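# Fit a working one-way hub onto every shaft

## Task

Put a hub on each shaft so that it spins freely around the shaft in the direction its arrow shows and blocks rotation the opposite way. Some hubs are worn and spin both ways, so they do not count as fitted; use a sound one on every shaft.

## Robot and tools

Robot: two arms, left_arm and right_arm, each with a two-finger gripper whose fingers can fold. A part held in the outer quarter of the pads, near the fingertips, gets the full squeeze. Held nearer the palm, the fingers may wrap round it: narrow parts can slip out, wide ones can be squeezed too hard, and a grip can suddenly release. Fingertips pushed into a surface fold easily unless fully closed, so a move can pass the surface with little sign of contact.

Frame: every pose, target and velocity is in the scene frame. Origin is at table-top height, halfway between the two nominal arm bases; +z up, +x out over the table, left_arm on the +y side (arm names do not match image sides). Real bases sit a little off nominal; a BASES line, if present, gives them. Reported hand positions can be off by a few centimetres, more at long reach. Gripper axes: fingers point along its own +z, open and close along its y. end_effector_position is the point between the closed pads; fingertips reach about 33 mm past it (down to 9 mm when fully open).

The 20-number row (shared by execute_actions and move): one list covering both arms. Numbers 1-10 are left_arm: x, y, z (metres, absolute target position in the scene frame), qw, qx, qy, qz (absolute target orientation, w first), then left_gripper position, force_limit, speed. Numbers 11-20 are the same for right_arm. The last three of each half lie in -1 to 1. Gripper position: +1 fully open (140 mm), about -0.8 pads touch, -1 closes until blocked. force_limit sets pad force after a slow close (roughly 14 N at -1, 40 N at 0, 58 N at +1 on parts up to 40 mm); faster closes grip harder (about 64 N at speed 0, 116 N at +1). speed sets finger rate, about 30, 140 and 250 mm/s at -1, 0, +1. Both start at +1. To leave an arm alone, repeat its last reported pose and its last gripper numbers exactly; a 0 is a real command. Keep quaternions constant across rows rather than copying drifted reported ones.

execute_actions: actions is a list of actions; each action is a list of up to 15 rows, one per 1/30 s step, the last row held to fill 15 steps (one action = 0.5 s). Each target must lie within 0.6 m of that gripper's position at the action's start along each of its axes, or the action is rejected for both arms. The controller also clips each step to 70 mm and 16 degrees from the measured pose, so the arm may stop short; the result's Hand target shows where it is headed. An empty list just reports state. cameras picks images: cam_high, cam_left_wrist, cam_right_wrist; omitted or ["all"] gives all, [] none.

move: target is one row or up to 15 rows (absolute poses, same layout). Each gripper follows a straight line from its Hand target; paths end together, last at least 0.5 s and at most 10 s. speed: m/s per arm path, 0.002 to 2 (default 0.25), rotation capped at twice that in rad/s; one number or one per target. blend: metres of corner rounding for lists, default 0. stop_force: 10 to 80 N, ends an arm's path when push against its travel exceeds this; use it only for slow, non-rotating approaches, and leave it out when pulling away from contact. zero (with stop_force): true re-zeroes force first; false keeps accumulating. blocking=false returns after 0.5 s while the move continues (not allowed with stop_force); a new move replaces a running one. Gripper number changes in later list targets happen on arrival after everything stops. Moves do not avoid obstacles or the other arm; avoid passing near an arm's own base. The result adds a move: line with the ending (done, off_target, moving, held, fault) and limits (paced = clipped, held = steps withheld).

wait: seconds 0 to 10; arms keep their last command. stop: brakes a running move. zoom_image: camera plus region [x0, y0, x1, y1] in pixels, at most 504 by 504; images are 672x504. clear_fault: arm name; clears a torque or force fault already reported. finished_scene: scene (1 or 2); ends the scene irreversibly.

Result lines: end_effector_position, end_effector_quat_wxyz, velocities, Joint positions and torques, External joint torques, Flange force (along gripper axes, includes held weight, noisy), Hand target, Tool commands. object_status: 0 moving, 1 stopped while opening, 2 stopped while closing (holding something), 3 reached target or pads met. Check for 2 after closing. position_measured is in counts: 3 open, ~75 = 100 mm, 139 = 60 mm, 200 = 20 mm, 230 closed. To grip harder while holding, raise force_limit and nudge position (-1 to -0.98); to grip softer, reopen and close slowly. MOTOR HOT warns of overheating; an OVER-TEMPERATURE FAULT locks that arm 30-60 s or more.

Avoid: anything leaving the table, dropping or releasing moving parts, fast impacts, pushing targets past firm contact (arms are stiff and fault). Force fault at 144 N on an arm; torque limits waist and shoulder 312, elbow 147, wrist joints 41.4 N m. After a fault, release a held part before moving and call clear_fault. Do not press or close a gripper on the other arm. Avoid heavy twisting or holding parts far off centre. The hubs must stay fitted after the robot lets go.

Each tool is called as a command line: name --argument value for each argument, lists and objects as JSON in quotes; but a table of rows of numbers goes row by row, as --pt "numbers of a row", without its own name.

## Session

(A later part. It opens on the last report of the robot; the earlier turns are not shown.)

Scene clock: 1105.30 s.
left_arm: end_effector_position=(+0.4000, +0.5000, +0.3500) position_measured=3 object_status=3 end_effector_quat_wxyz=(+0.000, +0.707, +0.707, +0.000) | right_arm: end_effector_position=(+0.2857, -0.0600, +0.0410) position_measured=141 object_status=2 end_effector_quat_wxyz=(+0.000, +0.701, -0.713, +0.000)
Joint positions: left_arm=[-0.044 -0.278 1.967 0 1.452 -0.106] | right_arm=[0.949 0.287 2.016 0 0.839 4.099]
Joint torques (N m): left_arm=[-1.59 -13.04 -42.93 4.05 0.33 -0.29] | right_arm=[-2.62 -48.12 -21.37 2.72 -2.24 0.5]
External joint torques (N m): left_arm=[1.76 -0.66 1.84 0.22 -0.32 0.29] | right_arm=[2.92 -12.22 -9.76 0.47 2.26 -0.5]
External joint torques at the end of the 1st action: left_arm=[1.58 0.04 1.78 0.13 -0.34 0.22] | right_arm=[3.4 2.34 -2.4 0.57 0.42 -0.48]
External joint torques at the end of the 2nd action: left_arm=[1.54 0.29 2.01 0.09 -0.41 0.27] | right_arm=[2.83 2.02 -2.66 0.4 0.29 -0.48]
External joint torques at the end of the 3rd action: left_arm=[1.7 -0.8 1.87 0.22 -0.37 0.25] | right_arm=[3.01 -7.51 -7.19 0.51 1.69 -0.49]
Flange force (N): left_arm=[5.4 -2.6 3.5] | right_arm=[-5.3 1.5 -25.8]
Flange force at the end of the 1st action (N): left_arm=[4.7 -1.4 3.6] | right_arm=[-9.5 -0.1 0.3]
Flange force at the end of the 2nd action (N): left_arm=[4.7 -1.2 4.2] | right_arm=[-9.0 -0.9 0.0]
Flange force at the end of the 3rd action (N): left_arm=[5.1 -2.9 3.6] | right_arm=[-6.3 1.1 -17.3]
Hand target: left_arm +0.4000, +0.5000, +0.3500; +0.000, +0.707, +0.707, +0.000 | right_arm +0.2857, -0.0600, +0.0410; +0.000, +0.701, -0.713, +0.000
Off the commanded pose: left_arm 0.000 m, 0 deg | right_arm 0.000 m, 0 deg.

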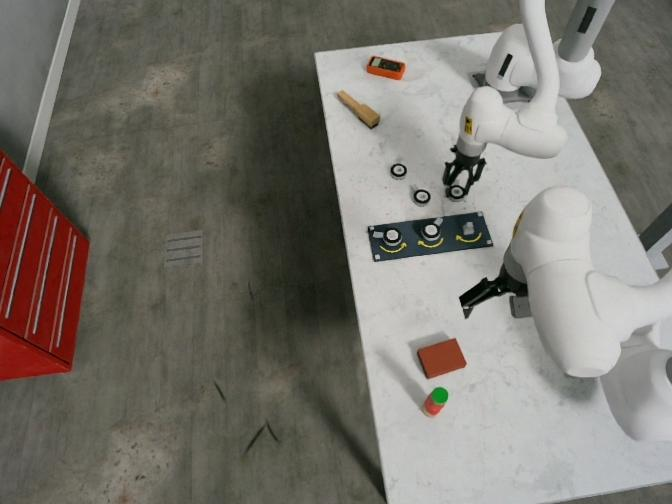

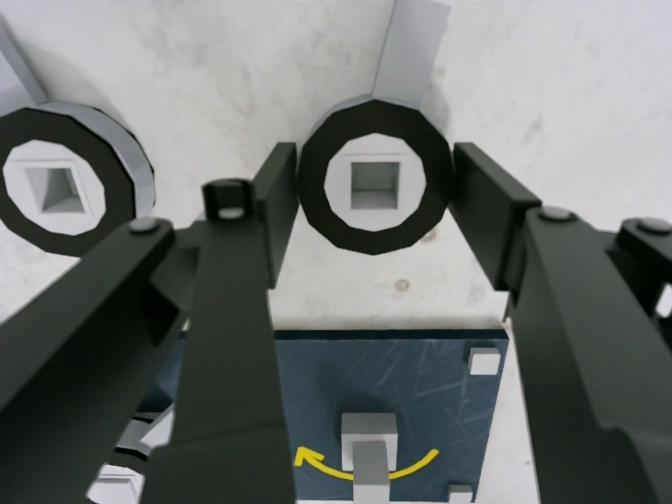

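move --pt "0.4 0.5 0.35 0 0.7071 0.7071 0 1 1 1 0.2857 -0.06 0.08 0 0.7009 -0.7133 0 -0.98 1 -1" --pt "0.36 0.35 0.32 0.6533 0.6533 0.2706 0.2706 1 1 1 0.3 -0.06 0.2 0 0.7009 -0.7133 0 -0.98 1 -1" --pt "0.3347 0.1153 0.25 0.6533 0.6533 0.2706 0.2706 1 1 1 0.45 0.0 0.276 0 0.9239 -0.3827 0 -0.98 1 -1" --speed '[0.06,0.2,0.15]' --blend '[0.0,0.03,0]'

Scene clock: 1148.07 s.
left_arm: end_effector_position=(+0.3719, +0.3940, +0.3301) position_measured=3 object_status=3 end_effector_quat_wxyz=(+0.485, +0.724, +0.443, +0.211) | right_arm: end_effector_position=(+0.2966, -0.0600, +0.1711) position_measured=141 object_status=2 end_effector_quat_wxyz=(+0.000, +0.701, -0.713, +0.000)
Joint positions: left_arm=[0.268 -0.743 2.553 -1.164 0.795 1.32] | right_arm=[0.935 0.166 1.889 0 1.086 4.084]
Joint torques (N m): left_arm=[-1.69 29.34 -42.86 -0.19 0.04 -0.24] | right_arm=[-3.02 -58.21 -36.22 3.22 -0.56 0.54]
External joint torques (N m): left_arm=[1.72 -1.55 1.93 0.16 -0.33 0.28] | right_arm=[3.2 4.13 -0.8 0.58 0.59 -0.54]
Flange force (N): left_arm=[0.0 0.0 0.0] | right_arm=[-9.2 -0.6 1.3]
Hand target: left_arm +0.3719, +0.3939, +0.3301; +0.485, +0.724, +0.443, +0.211 | right_arm +0.2966, -0.0600, +0.1711; +0.000, +0.701, -0.713, +0.000
Off the commanded pose: left_arm 0.292 m, 30 deg | right_arm 0.195 m, 46 deg.
move: held (left_arm; a check stopped the path), off_target (right_arm; braked when a check withheld steps of left_arm); path passed 1 of 3 targets; limits=held
pose unreachable (left arm): on one or more control steps of this call, first in action 0 (counted from 0), this arm could not follow its commanded pose, so it was not sent that pose on those steps. It may still have moved: this result reports where it is.
cause: moving toward the commanded pose would bring two parts of the arm too close to each other (joints 2 (shoulder) to 4 (forearm roll) lie between them).

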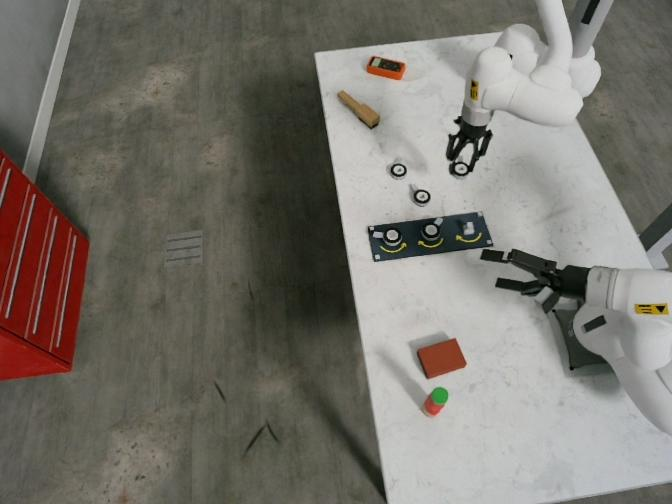

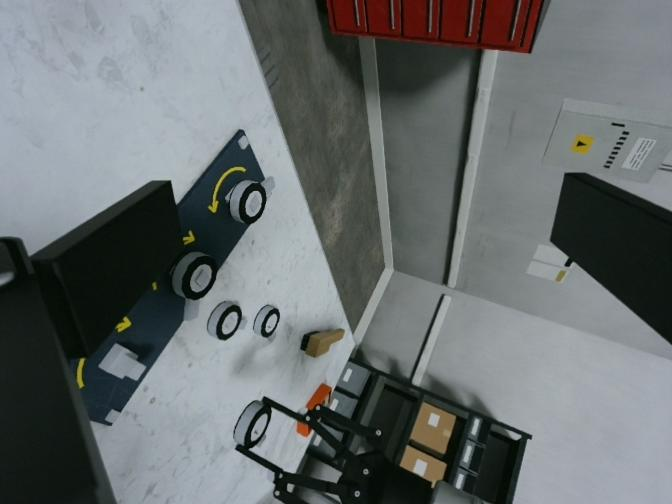

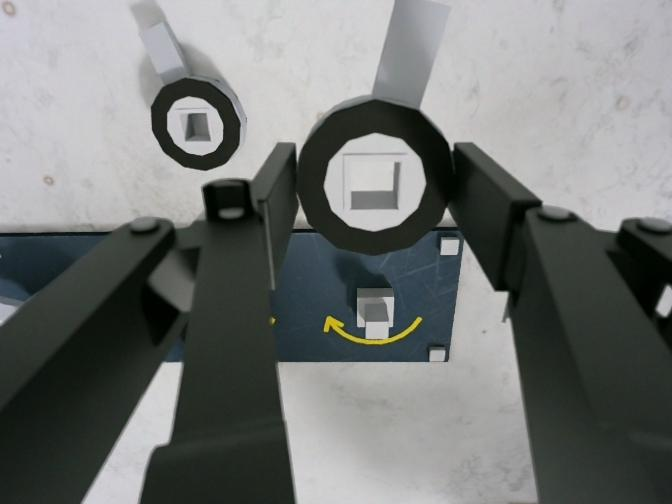

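move --pt "0.5 0.36 0.34 0.573 0.694 0.362 0.244 1 1 1 0.2966 -0.06 0.1711 0 0.7009 -0.7133 0 -0.98 1 -1" --pt "0.52 0.28 0.3 0.6533 0.6533 0.2706 0.2706 1 1 1 0.4 -0.06 0.24 0 0.829 -0.5592 0 -0.98 1 -1" --pt "0.395 0.069 0.25 0.6533 0.6533 0.2706 0.2706 1 1 1 0.51 -0.046 0.276 0 0.9239 -0.3827 0 -0.98 1 -1" --speed '[0.15,0.15,0.15]' --blend '[0.03,0.03,0]'

Scene clock: 1162.03 s.
left_arm: end_effector_position=(+0.3974, +0.3881, +0.3320) position_measured=3 object_status=3 end_effector_quat_wxyz=(+0.500, +0.720, +0.430, +0.218) | right_arm: end_effector_position=(+0.2966, -0.0600, +0.1711) position_measured=141 object_status=2 end_effector_quat_wxyz=(+0.000, +0.701, -0.713, +0.000)
Joint positions: left_arm=[0.234 -0.676 2.555 -1.285 0.747 1.453] | right_arm=[0.935 0.166 1.889 0 1.086 4.084]
Joint torques (N m): left_arm=[-1.59 24.95 -41.78 -0.46 0.31 -0.38] | right_arm=[-2.98 -58.4 -36.06 3.24 -0.39 0.5]
External joint torques (N m): left_arm=[1.57 -1.15 1.94 -0.01 -0.3 0.42] | right_arm=[3.12 4.35 -0.94 0.56 0.42 -0.5]
Flange force (N): left_arm=[0.0 0.0 0.0] | right_arm=[-9.6 -1.0 1.7]
Hand target: left_arm +0.3974, +0.3881, +0.3320; +0.500, +0.720, +0.430, +0.218 | right_arm +0.2966, -0.0600, +0.1711; +0.000, +0.701, -0.713, +0.000
Off the commanded pose: left_arm 0.329 m, 27 deg | right_arm 0.238 m, 46 deg.
move: held (left_arm; a check stopped the path), off_target (right_arm; braked when a check withheld steps of left_arm); path passed 0 of 3 targets; limits=held
pose unreachable (left arm): on one or more control steps of this call, first in action 0 (counted from 0), this arm could not follow its commanded pose, so it was not sent that pose on those steps. It may still have moved: this result reports where it is.
cause: moving toward the commanded pose would bring two parts of the arm too close to each other (joints 2 (shoulder) to 4 (forearm roll) lie between them).

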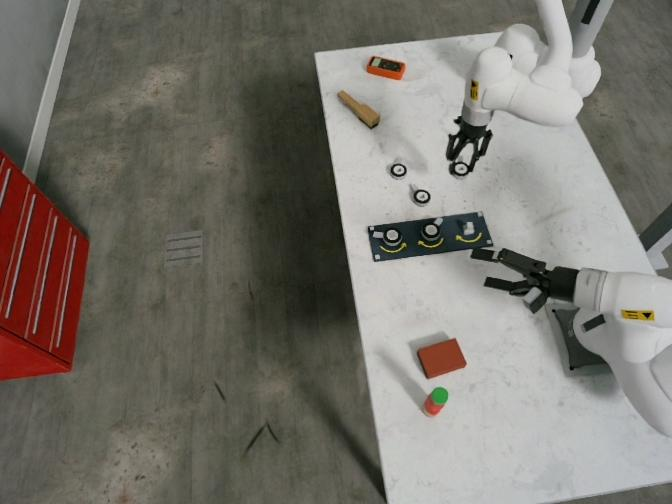

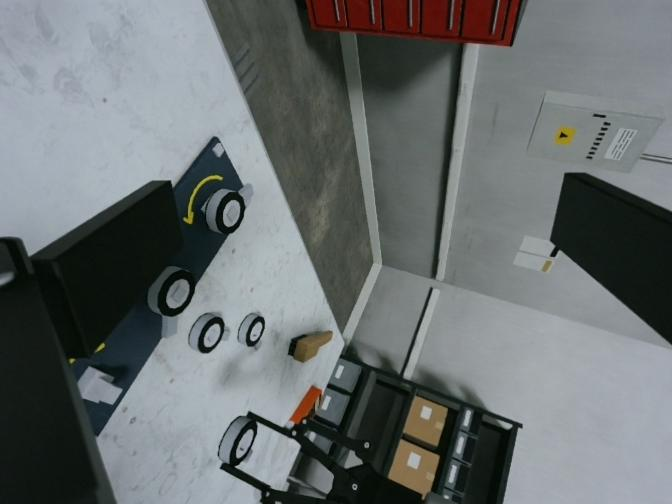

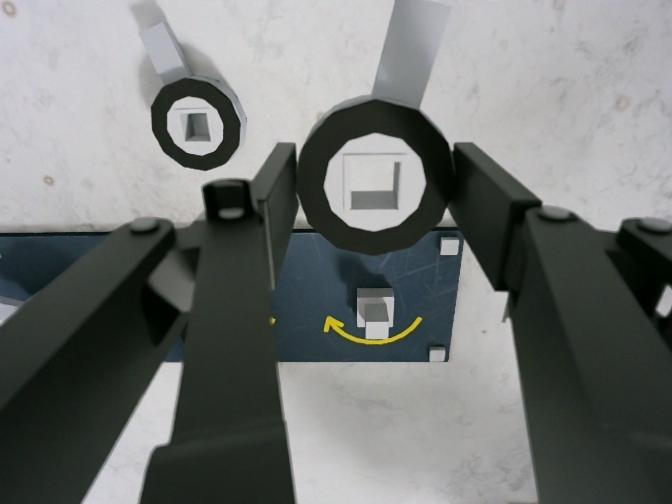

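move --pt "0.55 0.37 0.34 0.5 0.72 0.43 0.218 1 1 1 0.2966 -0.06 0.1711 0 0.7009 -0.7133 0 -0.98 1 -1" --pt "0.56 0.25 0.3 0.6533 0.6533 0.2706 0.2706 1 1 1 0.4 -0.06 0.24 0 0.829 -0.5592 0 -0.98 1 -1" --pt "0.395 0.069 0.25 0.6533 0.6533 0.2706 0.2706 1 1 1 0.51 -0.046 0.276 0 0.9239 -0.3827 0 -0.98 1 -1" --speed '[0.15,0.15,0.15]' --blend '[0.02,0.03,0]'

Scene clock: 1172.83 s.
left_arm: end_effector_position=(+0.3950, +0.0690, +0.2500) position_measured=3 object_status=3 end_effector_quat_wxyz=(+0.653, +0.653, +0.271, +0.271) | right_arm: end_effector_position=(+0.5100, -0.0460, +0.2760) position_measured=141 object_status=2 end_effector_quat_wxyz=(+0.000, +0.924, -0.383, +0.000)
Joint positions: left_arm=[-1.021 0.072 2.699 -3.459 1.217 3.255] | right_arm=[0.717 0.334 1.471 0 1.337 3.064]
Joint torques (N m): left_arm=[-2.49 -26.84 -19.14 -1.33 3.06 -0.19] | right_arm=[-2.98 -79.2 -39.99 3.55 -0.43 0.56]
External joint torques (N m): left_arm=[2.58 0.43 0.48 0.19 -0.4 0.24] | right_arm=[3.26 4.49 -0.77 0.6 0.42 -0.56]
Flange force (N): left_arm=[10.6 0.0 3.2] | right_arm=[-3.3 -9.3 0.0]
Hand target: left_arm +0.3950, +0.0690, +0.2500; +0.653, +0.653, +0.271, +0.271 | right_arm +0.5100, -0.0460, +0.2760; +0.000, +0.924, -0.383, +0.000
Off the commanded pose: left_arm 0.000 m, 0 deg | right_arm 0.000 m, 0 deg.
move: done

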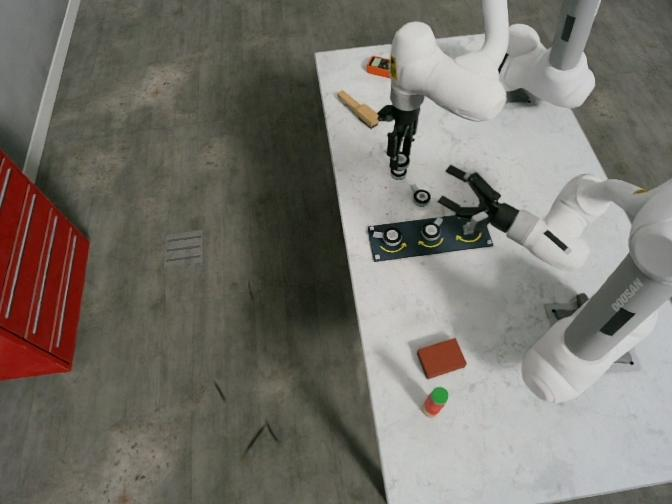

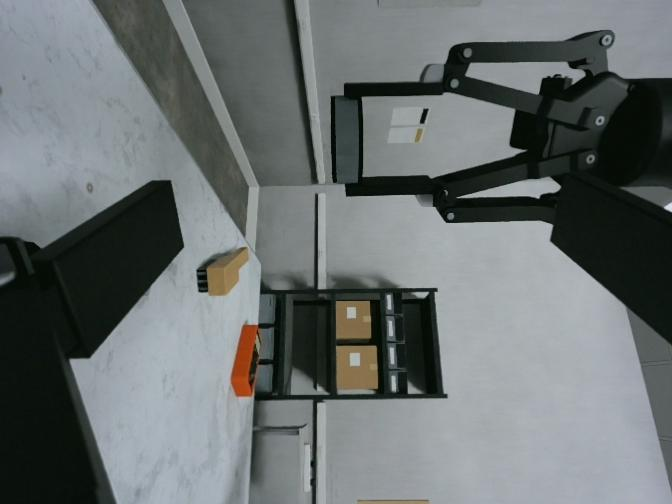

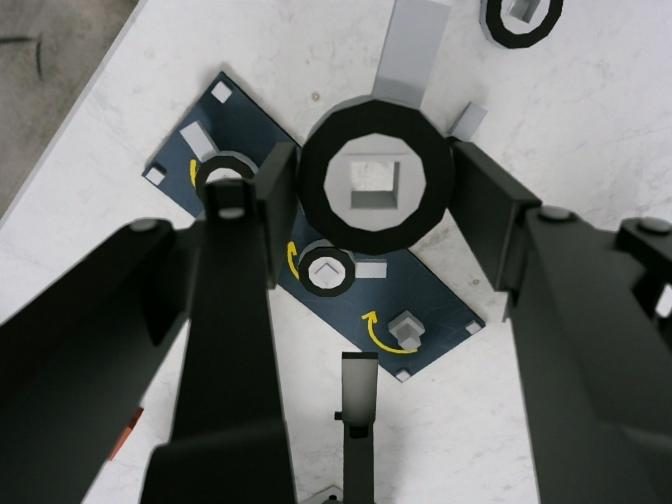

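zoom_image --camera "cam_left_wrist" --region '[280, 50, 480, 230]'

Scaled by 2.520 from the camera's image (finer frame: 960x720).

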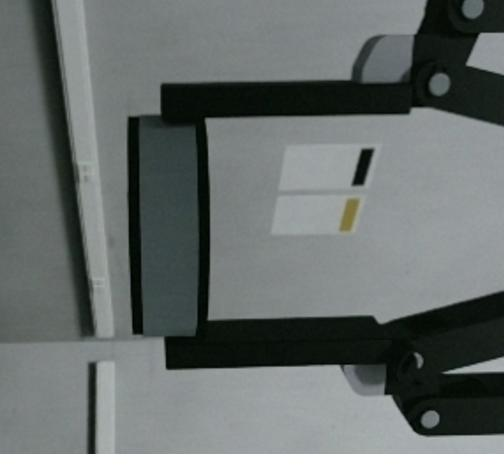

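move --target '[0.4302,0.0198,0.237,0.6533,0.6533,0.2706,0.2706,0.2,-1,-0.5,0.51,-0.046,0.276,0,0.9239,-0.3827,0,-0.98,1,-1]' --speed 0.06

zoom_image --camera "cam_left_wrist" --region '[170, 0, 590, 315]'

Scene clock: 1214.30 s.
left_arm: end_effector_position=(+0.4302, +0.0198, +0.2370) position_measured=104 object_status=3 end_effector_quat_wxyz=(+0.653, +0.653, +0.271, +0.271) | right_arm: end_effector_position=(+0.5100, -0.0460, +0.2760) position_measured=141 object_status=2 end_effector_quat_wxyz=(+0.000, +0.924, -0.383, +0.000)
Joint positions: left_arm=[-0.995 0.187 2.602 -3.43 1.232 3.24] | right_arm=[0.717 0.334 1.471 0 1.337 3.064]
Joint torques (N m): left_arm=[-1.66 -36.09 -18.17 -1.16 3.05 -0.25] | right_arm=[-3.3 -78.87 -39.99 3.54 -0.37 0.48]
External joint torques (N m): left_arm=[1.77 -1.43 0.33 0.04 -0.34 0.29] | right_arm=[3.52 4.1 -0.84 0.62 0.36 -0.48]
Flange force (N): left_arm=[5.7 5.5 -0.3] | right_arm=[-3.8 -8.8 -0.2]
Hand target: left_arm +0.4302, +0.0198, +0.2370; +0.653, +0.653, +0.271, +0.271 | right_arm +0.5100, -0.0460, +0.2760; +0.000, +0.924, -0.383, +0.000
Off the commanded pose: left_arm 0.000 m, 0 deg | right_arm 0.000 m, 0 deg.
move: done

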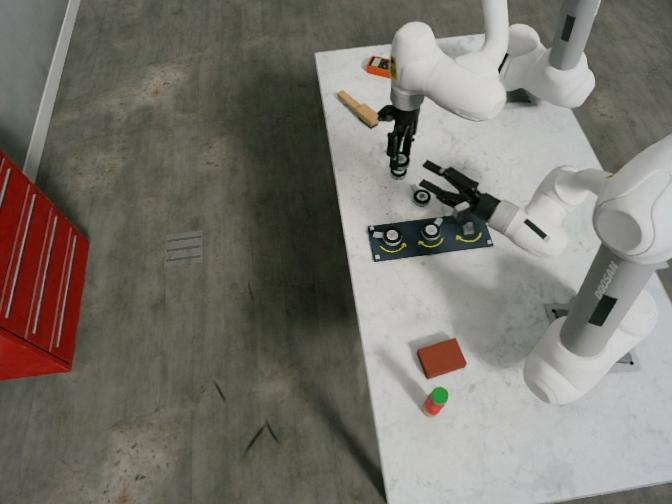

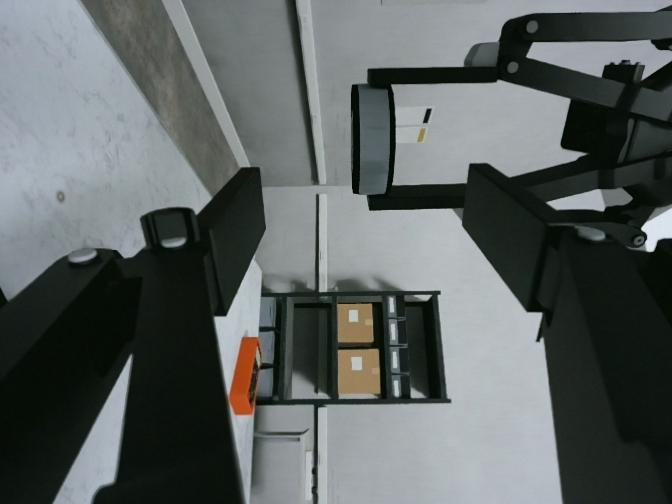

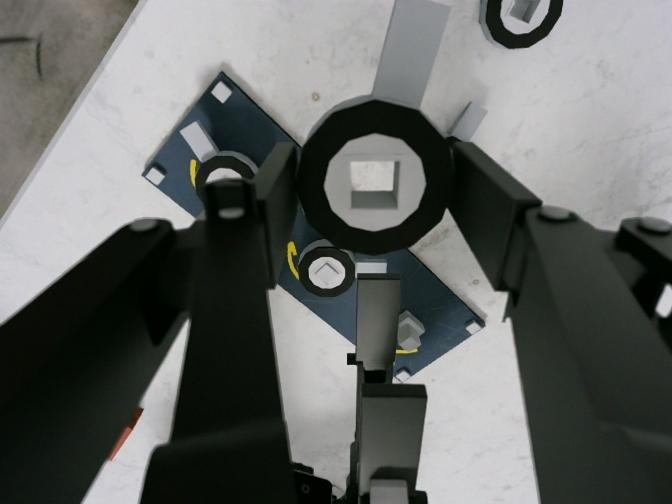

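Scaled by 1.200 from the camera's image (finer frame: 960x720).

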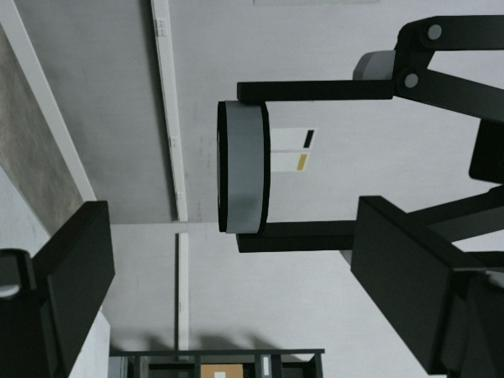

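move --target '[0.4509,0.0051,0.242,0.6533,0.6533,0.2706,0.2706,0.2,-1,-0.5,0.51,-0.046,0.276,0,0.9239,-0.3827,0,-0.98,1,-1]' --speed 0.05

zoom_image --camera "cam_left_wrist" --region '[170, 0, 590, 315]'

zoom_image --camera "cam_right_wrist" --region '[250, 80, 500, 480]'

Scene clock: 1236.23 s.
left_arm: end_effector_position=(+0.4509, +0.0051, +0.2420) position_measured=104 object_status=3 end_effector_quat_wxyz=(+0.653, +0.653, +0.271, +0.271) | right_arm: end_effector_position=(+0.5100, -0.0460, +0.2760) position_measured=141 object_status=2 end_effector_quat_wxyz=(+0.000, +0.924, -0.383, +0.000)
Joint positions: left_arm=[-0.963 0.199 2.558 -3.399 1.198 3.237] | right_arm=[0.717 0.334 1.471 0 1.337 3.064]
Joint torques (N m): left_arm=[-2.02 -39.92 -19.95 -1.23 2.82 -0.12] | right_arm=[-2.83 -78.76 -40.03 3.52 -0.38 0.49]
External joint torques (N m): left_arm=[2.06 0.25 1.03 -0.03 -0.11 0.17] | right_arm=[3.31 3.94 -0.76 0.65 0.37 -0.49]
Flange force (N): left_arm=[6.0 -0.6 0.0] | right_arm=[-3.5 -8.4 -0.2]
Hand target: left_arm +0.4509, +0.0051, +0.2420; +0.653, +0.653, +0.271, +0.271 | right_arm +0.5100, -0.0460, +0.2760; +0.000, +0.924, -0.383, +0.000
Off the commanded pose: left_arm 0.000 m, 0 deg | right_arm 0.000 m, 0 deg.
move: done

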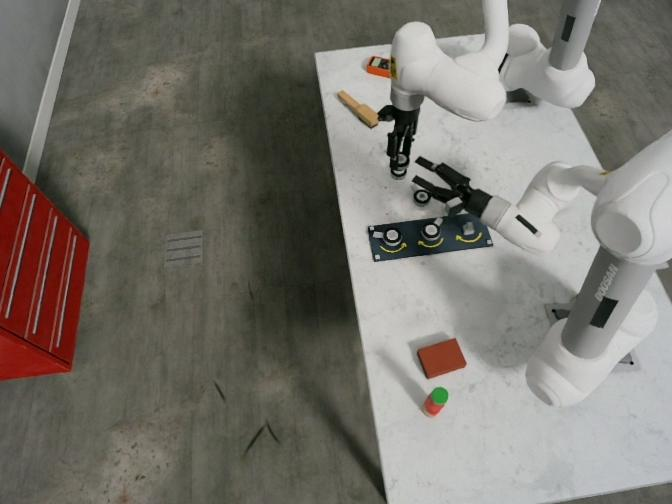

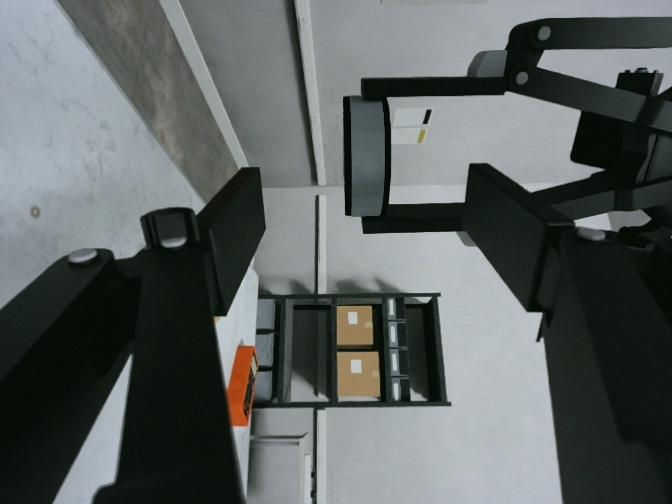

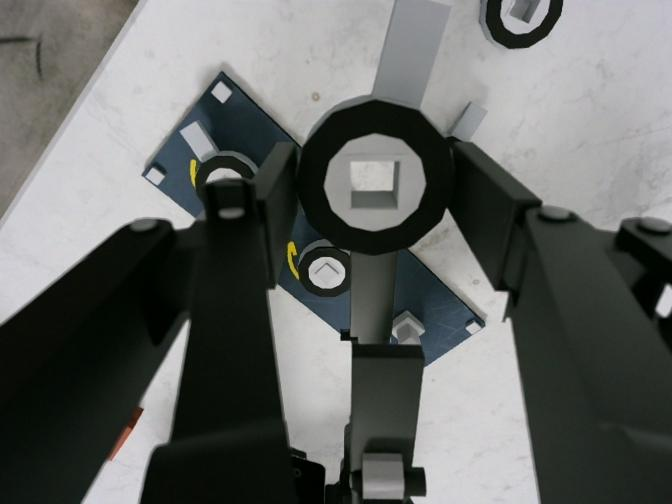

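Scaled by 1.200 from the camera's image (finer frame: 960x720).

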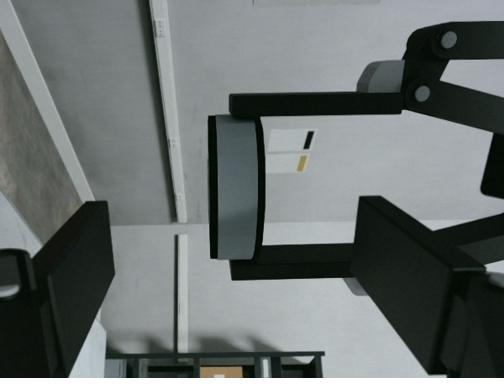

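Scaled by 1.260 from the camera's image (finer frame: 960x720).

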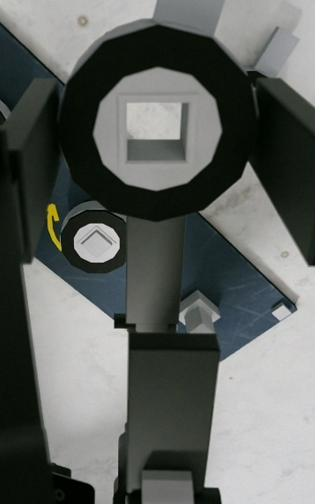

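move --target '[0.4657,-0.0097,0.243,0.6533,0.6533,0.2706,0.2706,0.2,-1,-0.5,0.51,-0.046,0.276,0,0.9239,-0.3827,0,-0.98,1,-1]' --speed 0.04 --cameras '["cam_left_wrist"]'

execute_actions --actions '[[[0.4657,-0.0097,0.243,0.6533,0.6533,0.2706,0.2706,-0.3,-1,-1,0.51,-0.046,0.276,0,0.9239,-0.3827,0,-0.98,1,-1]],[[0.4657,-0.0097,0.243,0.6533,0.6533,0.2706,0.2706,-0.3,-1,-1,0.51,-0.046,0.276,0,0.9239,-0.3827,0,-0.98,1,-1]],[[0.4657,-0.0097,0.243,0.6533,0.6533,0.2706,0.2706,-0.3,-1,-1,0.51,-0.046,0.276,0,0.9239,-0.3827,0,-0.98,1,-1]]]' --cameras '["cam_left_wrist","cam_right_wrist"]'

Scene clock: 1258.13 s.
left_arm: end_effector_position=(+0.4657, -0.0097, +0.2430) position_measured=104 object_status=3 end_effector_quat_wxyz=(+0.653, +0.653, +0.271, +0.271) | right_arm: end_effector_position=(+0.5100, -0.0460, +0.2760) position_measured=141 object_status=2 end_effector_quat_wxyz=(+0.000, +0.924, -0.383, +0.000)
Joint positions: left_arm=[-0.949 0.22 2.521 -3.385 1.18 3.236] | right_arm=[0.717 0.334 1.471 0 1.337 3.064]
Joint torques (N m): left_arm=[-1.33 -42.45 -20.27 -1.38 2.97 -0.2] | right_arm=[-3.03 -78.8 -40.18 3.58 -0.36 0.46]
External joint torques (N m): left_arm=[1.4 0.45 0.77 0.04 -0.27 0.25] | right_arm=[3.29 4.09 -0.58 0.57 0.35 -0.46]
Flange force (N): left_arm=[3.8 -0.5 0.2] | right_arm=[-3.5 -8.2 0.2]
Hand target: left_arm +0.4657, -0.0097, +0.2430; +0.653, +0.653, +0.271, +0.271 | right_arm +0.5100, -0.0460, +0.2760; +0.000, +0.924, -0.383, +0.000
Off the commanded pose: left_arm 0.000 m, 0 deg | right_arm 0.000 m, 0 deg.
move: done

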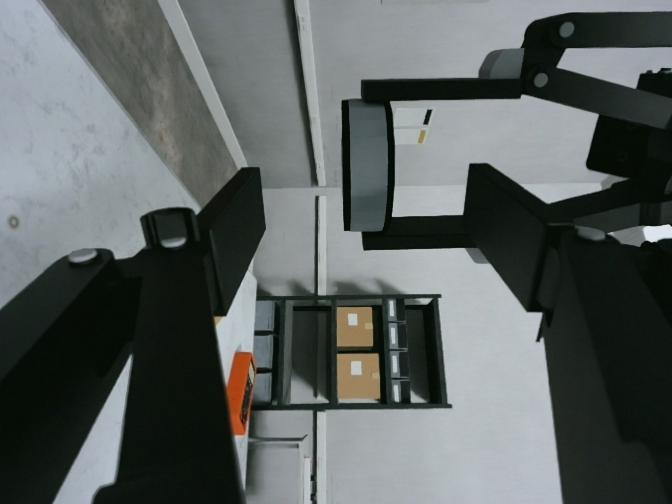

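Scene clock: 1259.83 s.
left_arm: end_effector_position=(+0.4657, -0.0097, +0.2430) position_measured=167 object_status=3 end_effector_quat_wxyz=(+0.653, +0.653, +0.271, +0.271) | right_arm: end_effector_position=(+0.5100, -0.0460, +0.2760) position_measured=141 object_status=2 end_effector_quat_wxyz=(+0.000, +0.924, -0.383, +0.000)
Joint positions: left_arm=[-0.949 0.22 2.521 -3.385 1.18 3.236] | right_arm=[0.717 0.334 1.471 0 1.337 3.064]
Joint torques (N m): left_arm=[-1.59 -43.28 -20.24 -1.32 3.08 -0.29] | right_arm=[-2.65 -79.09 -39.88 3.51 -0.44 0.52]
External joint torques (N m): left_arm=[1.62 1.25 0.65 -0.02 -0.37 0.33] | right_arm=[2.85 4.41 -0.9 0.64 0.43 -0.52]
External joint torques at the end of the 1st action: left_arm=[1.21 1.03 0.28 0.06 -0.32 0.24] | right_arm=[3.04 4.28 -0.74 0.55 0.36 -0.53]
External joint torques at the end of the 2nd action: left_arm=[1.78 1.41 0.74 0.15 -0.33 0.29] | right_arm=[3.26 4.12 -0.91 0.61 0.38 -0.52]
Flange force (N): left_arm=[4.1 -2.1 1.5] | right_arm=[-2.8 -9.4 -0.3]
Flange force at the end of the 1st action (N): left_arm=[3.2 -1.6 1.6] | right_arm=[-3.1 -8.8 0.0]
Flange force at the end of the 2nd action (N): left_arm=[5.0 -2.8 1.7] | right_arm=[-3.4 -9.0 -0.3]
Hand target: left_arm +0.4657, -0.0097, +0.2430; +0.653, +0.653, +0.271, +0.271 | right_arm +0.5100, -0.0460, +0.2760; +0.000, +0.924, -0.383, +0.000
Off the commanded pose: left_arm 0.000 m, 0 deg | right_arm 0.000 m, 0 deg.

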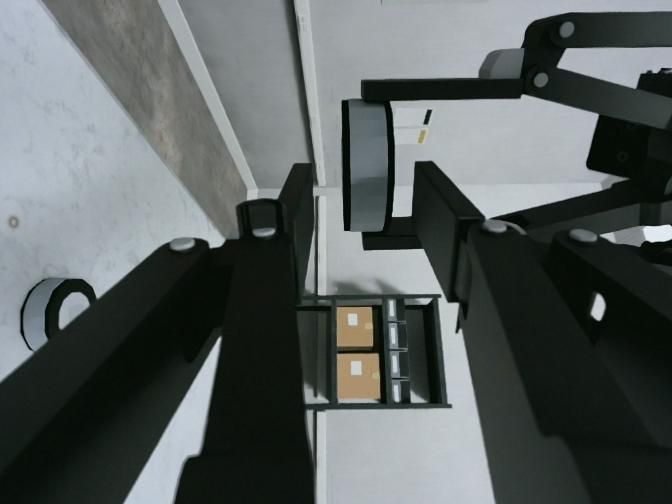

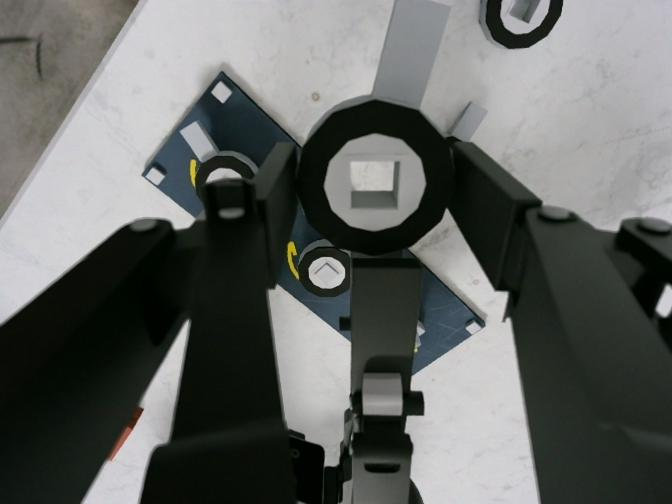

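move --target '[0.4763,-0.0203,0.243,0.6533,0.6533,0.2706,0.2706,-0.3,-1,-1,0.51,-0.046,0.276,0,0.9239,-0.3827,0,-0.98,1,-1]' --speed 0.03 --stop_force 15 --cameras '["cam_left_wrist","cam_right_wrist"]'

Scene clock: 1274.23 s.
left_arm: end_effector_position=(+0.4763, -0.0203, +0.2430) position_measured=167 object_status=3 end_effector_quat_wxyz=(+0.653, +0.653, +0.271, +0.271) | right_arm: end_effector_position=(+0.5100, -0.0460, +0.2760) position_measured=141 object_status=2 end_effector_quat_wxyz=(+0.000, +0.924, -0.383, +0.000)
Joint positions: left_arm=[-0.94 0.236 2.495 -3.376 1.17 3.235] | right_arm=[0.717 0.334 1.471 0 1.337 3.064]
Joint torques (N m): left_arm=[-1.21 -45.82 -20.54 -1.4 3.13 -0.28] | right_arm=[-2.74 -78.99 -40.03 3.51 -0.38 0.53]
External joint torques (N m): left_arm=[1.27 1.53 0.54 0.01 -0.4 0.33] | right_arm=[3.08 4.28 -0.74 0.65 0.37 -0.53]
Flange force (N): left_arm=[3.0 -2.6 1.7] | right_arm=[-3.1 -8.8 0.0]
Hand target: left_arm +0.4763, -0.0203, +0.2430; +0.653, +0.653, +0.271, +0.271 | right_arm +0.5100, -0.0460, +0.2760; +0.000, +0.924, -0.383, +0.000
Off the commanded pose: left_arm 0.000 m, 0 deg | right_arm 0.000 m, 0 deg.
move: done

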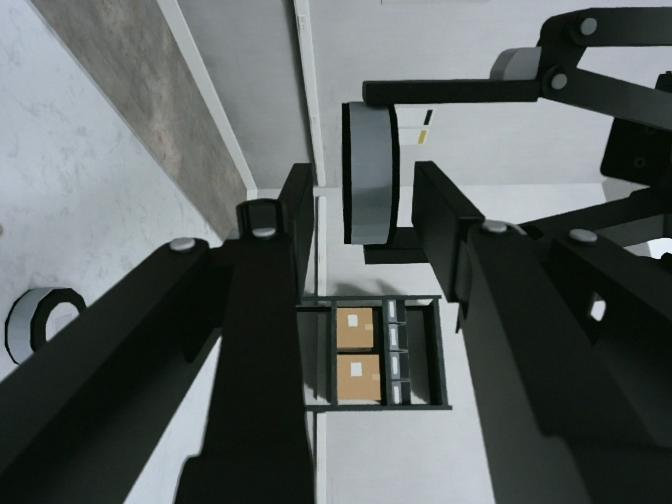

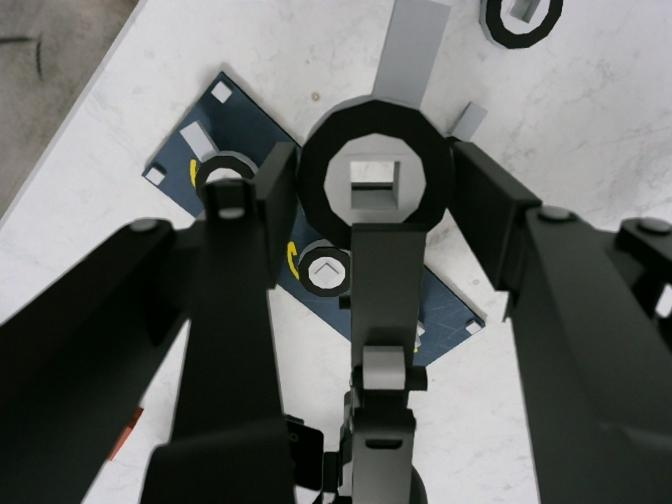

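move --target '[0.4825,-0.0225,0.2455,0.6533,0.6533,0.2706,0.2706,-0.3,-1,-1,0.51,-0.046,0.276,0,0.9239,-0.3827,0,-0.98,1,-1]' --speed 0.03 --stop_force 15 --cameras '["cam_left_wrist"]'

zoom_image --camera "cam_left_wrist" --region '[270, 60, 470, 310]'

Scene clock: 1285.77 s.
left_arm: end_effector_position=(+0.4825, -0.0225, +0.2455) position_measured=167 object_status=3 end_effector_quat_wxyz=(+0.653, +0.653, +0.271, +0.271) | right_arm: end_effector_position=(+0.5100, -0.0460, +0.2760) position_measured=141 object_status=2 end_effector_quat_wxyz=(+0.000, +0.924, -0.383, +0.000)
Joint positions: left_arm=[-0.929 0.236 2.484 -3.366 1.158 3.233] | right_arm=[0.717 0.334 1.471 0 1.337 3.064]
Joint torques (N m): left_arm=[-1.21 -46.18 -20.68 -1.52 3 -0.16] | right_arm=[-3.05 -79.2 -39.8 3.61 -0.43 0.53]
External joint torques (N m): left_arm=[1.24 1.71 0.38 0.09 -0.29 0.21] | right_arm=[3.43 4.49 -0.95 0.54 0.42 -0.53]
Flange force (N): left_arm=[3.2 -3.4 2.1] | right_arm=[-3.6 -9.7 -0.3]
Hand target: left_arm +0.4825, -0.0225, +0.2455; +0.653, +0.653, +0.271, +0.271 | right_arm +0.5100, -0.0460, +0.2760; +0.000, +0.924, -0.383, +0.000
Off the commanded pose: left_arm 0.000 m, 0 deg | right_arm 0.000 m, 0 deg.
move: done

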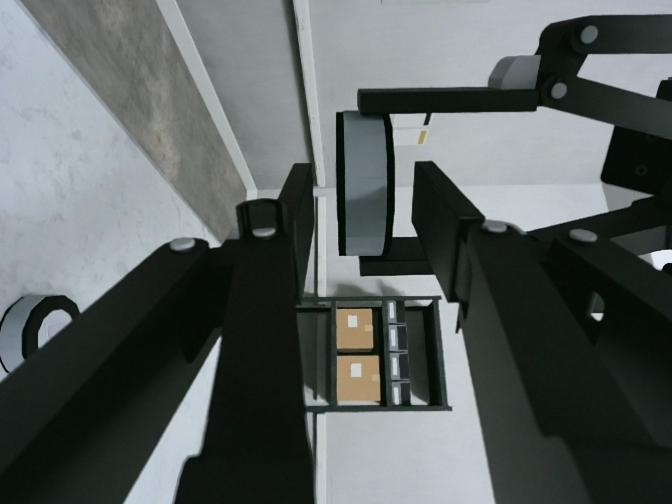

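Scaled by 2.016 from the camera's image (finer frame: 960x720).

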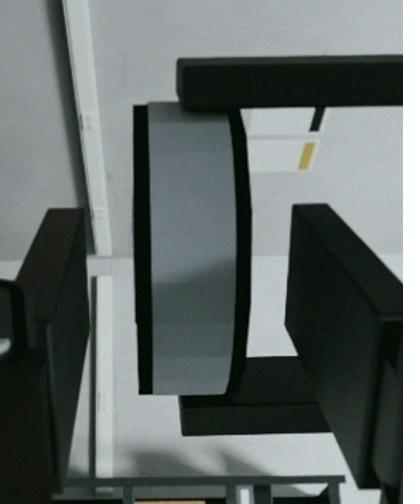

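execute_actions --actions '[[[0.4825,-0.0225,0.2455,0.6533,0.6533,0.2706,0.2706,-1,-1,-1,0.51,-0.046,0.276,0,0.9239,-0.3827,0,-0.98,1,-1]],[[0.4825,-0.0225,0.2455,0.6533,0.6533,0.2706,0.2706,-1,-1,-1,0.51,-0.046,0.276,0,0.9239,-0.3827,0,-0.98,1,-1]],[[0.4825,-0.0225,0.2455,0.6533,0.6533,0.2706,0.2706,-1,-1,-1,0.51,-0.046,0.276,0,0.9239,-0.3827,0,-0.98,1,-1]]]' --cameras '["cam_left_wrist","cam_right_wrist"]'

Scene clock: 1299.03 s.
left_arm: end_effector_position=(+0.4825, -0.0225, +0.2455) position_measured=198 object_status=2 end_effector_quat_wxyz=(+0.653, +0.653, +0.271, +0.271) | right_arm: end_effector_position=(+0.5100, -0.0460, +0.2760) position_measured=141 object_status=2 end_effector_quat_wxyz=(+0.000, +0.924, -0.383, +0.000)
Joint positions: left_arm=[-0.929 0.236 2.484 -3.366 1.158 3.233] | right_arm=[0.717 0.334 1.471 0 1.337 3.064]
Joint torques (N m): left_arm=[-1.82 -49.35 -25.11 -1.16 4.87 -0.21] | right_arm=[-1.3 -75.46 -37.32 4.11 -0.44 0.5]
External joint torques (N m): left_arm=[1.87 4.98 4.75 -0.28 -2.15 0.25] | right_arm=[1.51 0.74 -3.45 0.04 0.43 -0.5]
External joint torques at the end of the 1st action: left_arm=[1.67 1.54 0.5 0.04 -0.31 0.3] | right_arm=[3.35 4.42 -0.61 0.58 0.37 -0.52]
External joint torques at the end of the 2nd action: left_arm=[1.57 3.43 3.59 -0.27 -1.75 0.17] | right_arm=[2.46 1.48 -2.8 0.25 0.42 -0.53]
Flange force (N): left_arm=[4.5 -7.9 -0.6] | right_arm=[-1.1 -9.0 -5.0]
Flange force at the end of the 1st action (N): left_arm=[4.1 -2.9 1.9] | right_arm=[-3.5 -8.8 0.2]
Flange force at the end of the 2nd action (N): left_arm=[3.7 -4.8 -0.7] | right_arm=[-2.3 -8.9 -3.9]
Hand target: left_arm +0.4825, -0.0225, +0.2455; +0.653, +0.653, +0.271, +0.271 | right_arm +0.5100, -0.0460, +0.2760; +0.000, +0.924, -0.383, +0.000
Off the commanded pose: left_arm 0.000 m, 0 deg | right_arm 0.000 m, 0 deg.

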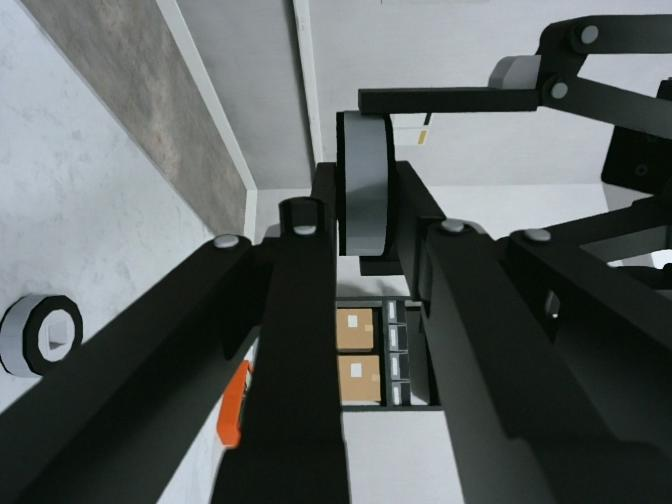

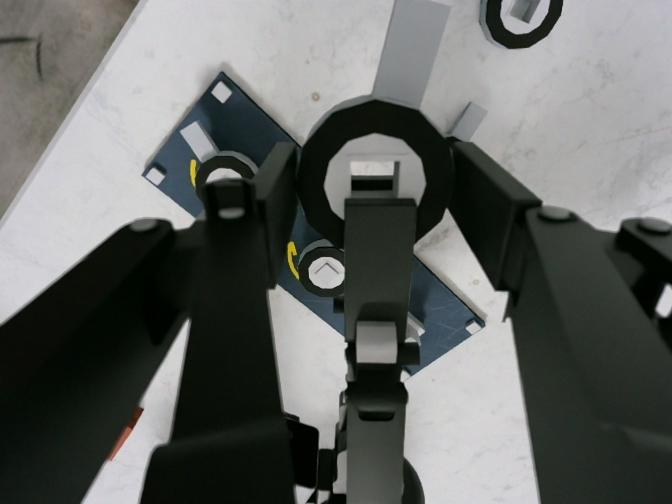

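execute_actions --actions '[[[0.4825,-0.0225,0.2455,0.6533,0.6533,0.2706,0.2706,-0.98,1,-1,0.51,-0.046,0.276,0,0.9239,-0.3827,0,-0.98,1,-1]],[[0.4825,-0.0225,0.2455,0.6533,0.6533,0.2706,0.2706,-0.98,1,-1,0.51,-0.046,0.276,0,0.9239,-0.3827,0,-0.98,1,-1]],[[0.4825,-0.0225,0.2455,0.6533,0.6533,0.2706,0.2706,-0.98,1,-1,0.51,-0.046,0.276,0,0.9239,-0.3827,0,0.17,-1,-1]],[[0.4825,-0.0225,0.2455,0.6533,0.6533,0.2706,0.2706,-0.98,1,-1,0.51,-0.046,0.276,0,0.9239,-0.3827,0,0.17,-1,-1]]]' --cameras '["cam_left_wrist","cam_right_wrist"]'

Scene clock: 1312.20 s.
left_arm: end_effector_position=(+0.4825, -0.0225, +0.2455) position_measured=201 object_status=2 end_effector_quat_wxyz=(+0.653, +0.653, +0.271, +0.271) | right_arm: end_effector_position=(+0.5100, -0.0460, +0.2760) position_measured=108 object_status=3 end_effector_quat_wxyz=(+0.000, +0.924, -0.383, +0.000)
Joint positions: left_arm=[-0.929 0.236 2.484 -3.366 1.158 3.233] | right_arm=[0.717 0.334 1.471 0 1.337 3.064]
Joint torques (N m): left_arm=[-1.58 -48.02 -23.09 -1.35 4.3 -0.16] | right_arm=[-3.08 -76.51 -38.38 3.55 -0.35 0.51]
External joint torques (N m): left_arm=[1.66 3.43 2.78 -0.08 -1.58 0.21] | right_arm=[3.18 1.94 -2.36 0.6 0.34 -0.51]
External joint torques at the end of the 1st action: left_arm=[1.66 4.62 5.56 -0.24 -2.31 0.18] | right_arm=[0.77 0.45 -3.79 -0.39 0.38 -0.57]
External joint torques at the end of the 2nd action: left_arm=[2.01 5 5.38 -0.19 -2.31 0.17] | right_arm=[0.87 0.09 -3.73 -0.41 0.45 -0.59]
External joint torques at the end of the 3rd action: left_arm=[0.91 2.55 2.67 -0.13 -1.6 0.29] | right_arm=[3.18 1.69 -2.61 0.65 0.4 -0.51]
Flange force (N): left_arm=[4.3 -4.9 0.8] | right_arm=[-3.3 -8.7 -3.0]
Flange force at the end of the 1st action (N): left_arm=[4.4 -7.0 -2.4] | right_arm=[0.0 -9.2 -5.5]
Flange force at the end of the 2nd action (N): left_arm=[5.4 -7.8 -1.5] | right_arm=[-0.1 -8.5 -5.7]
Flange force at the end of the 3rd action (N): left_arm=[2.2 -2.6 -0.4] | right_arm=[-3.3 -8.8 -3.5]
Hand target: left_arm +0.4825, -0.0225, +0.2455; +0.653, +0.653, +0.271, +0.271 | right_arm +0.5100, -0.0460, +0.2760; +0.000, +0.924, -0.383, +0.000
Off the commanded pose: left_arm 0.000 m, 0 deg | right_arm 0.000 m, 0 deg.

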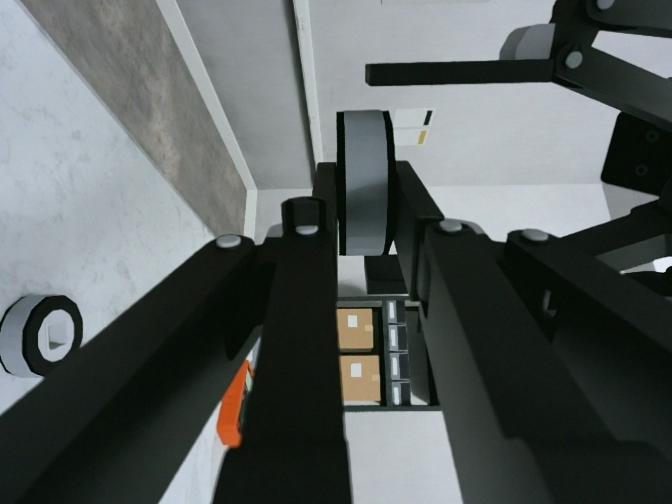

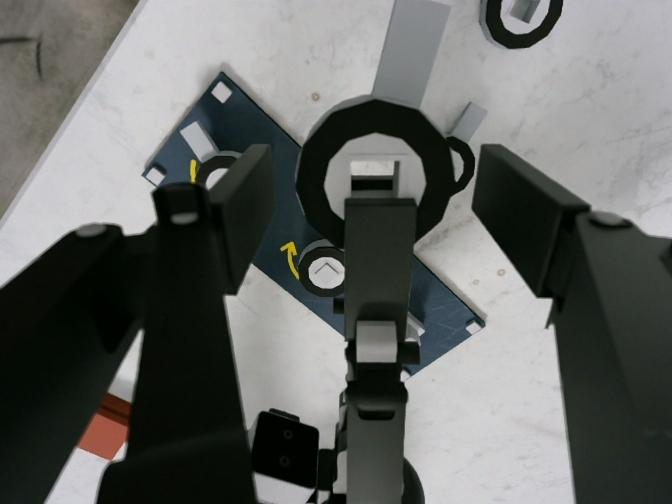

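move --pt "0.4825 -0.0225 0.2455 0.6533 0.6533 0.2706 0.2706 -0.98 1 -1 0.51 -0.046 0.43 0 0.9239 -0.3827 0 0.17 -1 -1" --pt "0.4825 -0.0225 0.2455 0.6533 0.2706 0.6533 -0.2706 -0.98 1 -1 0.51 -0.046 0.44 0 0.9239 -0.3827 0 0.17 -1 -1" --pt "0.4825 -0.0225 0.2455 0.2706 -0.2706 0.6533 -0.6533 -0.98 1 -1 0.51 -0.046 0.45 0 0.9239 -0.3827 0 0.17 -1 -1" --speed '[0.12,0.3,0.3]' --blend '[0.01,0.005,0]'

Scene clock: 1342.37 s.
left_arm: end_effector_position=(+0.4825, -0.0225, +0.2455) position_measured=201 object_status=2 end_effector_quat_wxyz=(+0.271, -0.271, +0.653, -0.653) | right_arm: end_effector_position=(+0.5100, -0.0460, +0.4500) position_measured=108 object_status=3 end_effector_quat_wxyz=(+0.000, +0.924, -0.383, +0.000)
Joint positions: left_arm=[-0.929 0.236 2.484 -3.366 1.158 0.091] | right_arm=[0.717 0.311 1.189 0 1.642 3.064]
Joint torques (N m): left_arm=[-1.22 -48.42 -23.19 -1.52 4.35 -0.08] | right_arm=[-3.13 -75.51 -39.06 3.59 -0.39 0.55]
External joint torques (N m): left_arm=[1.32 3.65 2.75 0.04 -1.62 0.03] | right_arm=[3.45 2.1 -2.74 0.67 0.38 -0.55]
Flange force (N): left_arm=[-3.9 5.5 1.0] | right_arm=[-3.6 -10.5 -6.3]
Hand target: left_arm +0.4825, -0.0225, +0.2455; +0.271, -0.271, +0.653, -0.653 | right_arm +0.5100, -0.0460, +0.4500; +0.000, +0.924, -0.383, +0.000
Off the commanded pose: left_arm 0.000 m, 0 deg | right_arm 0.000 m, 0 deg.
move: done

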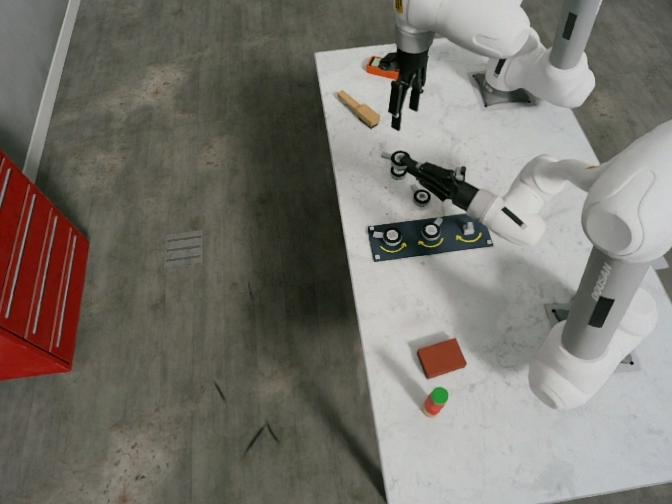

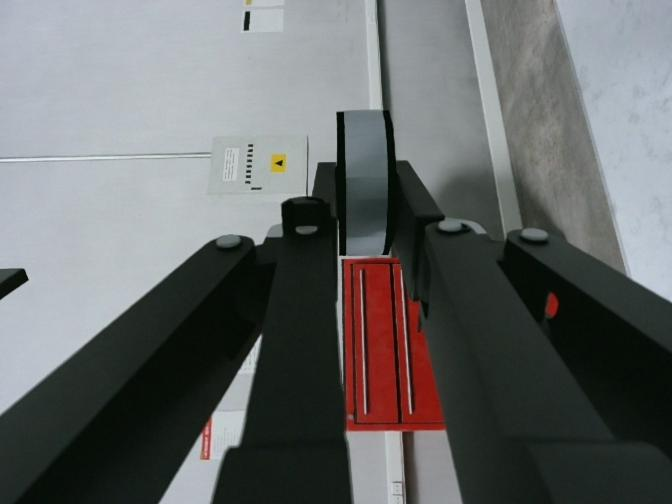

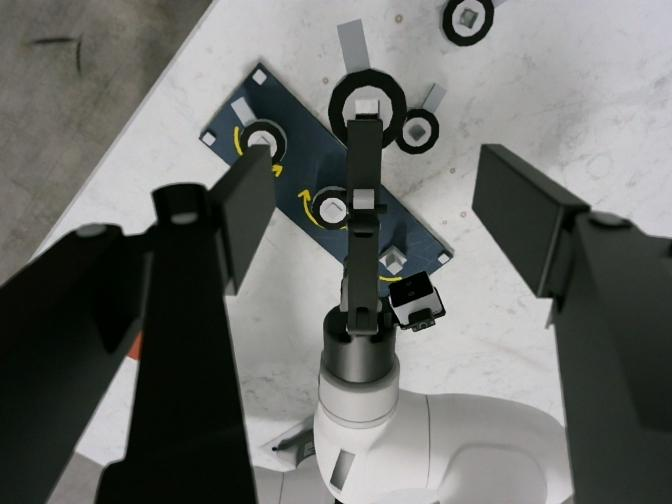

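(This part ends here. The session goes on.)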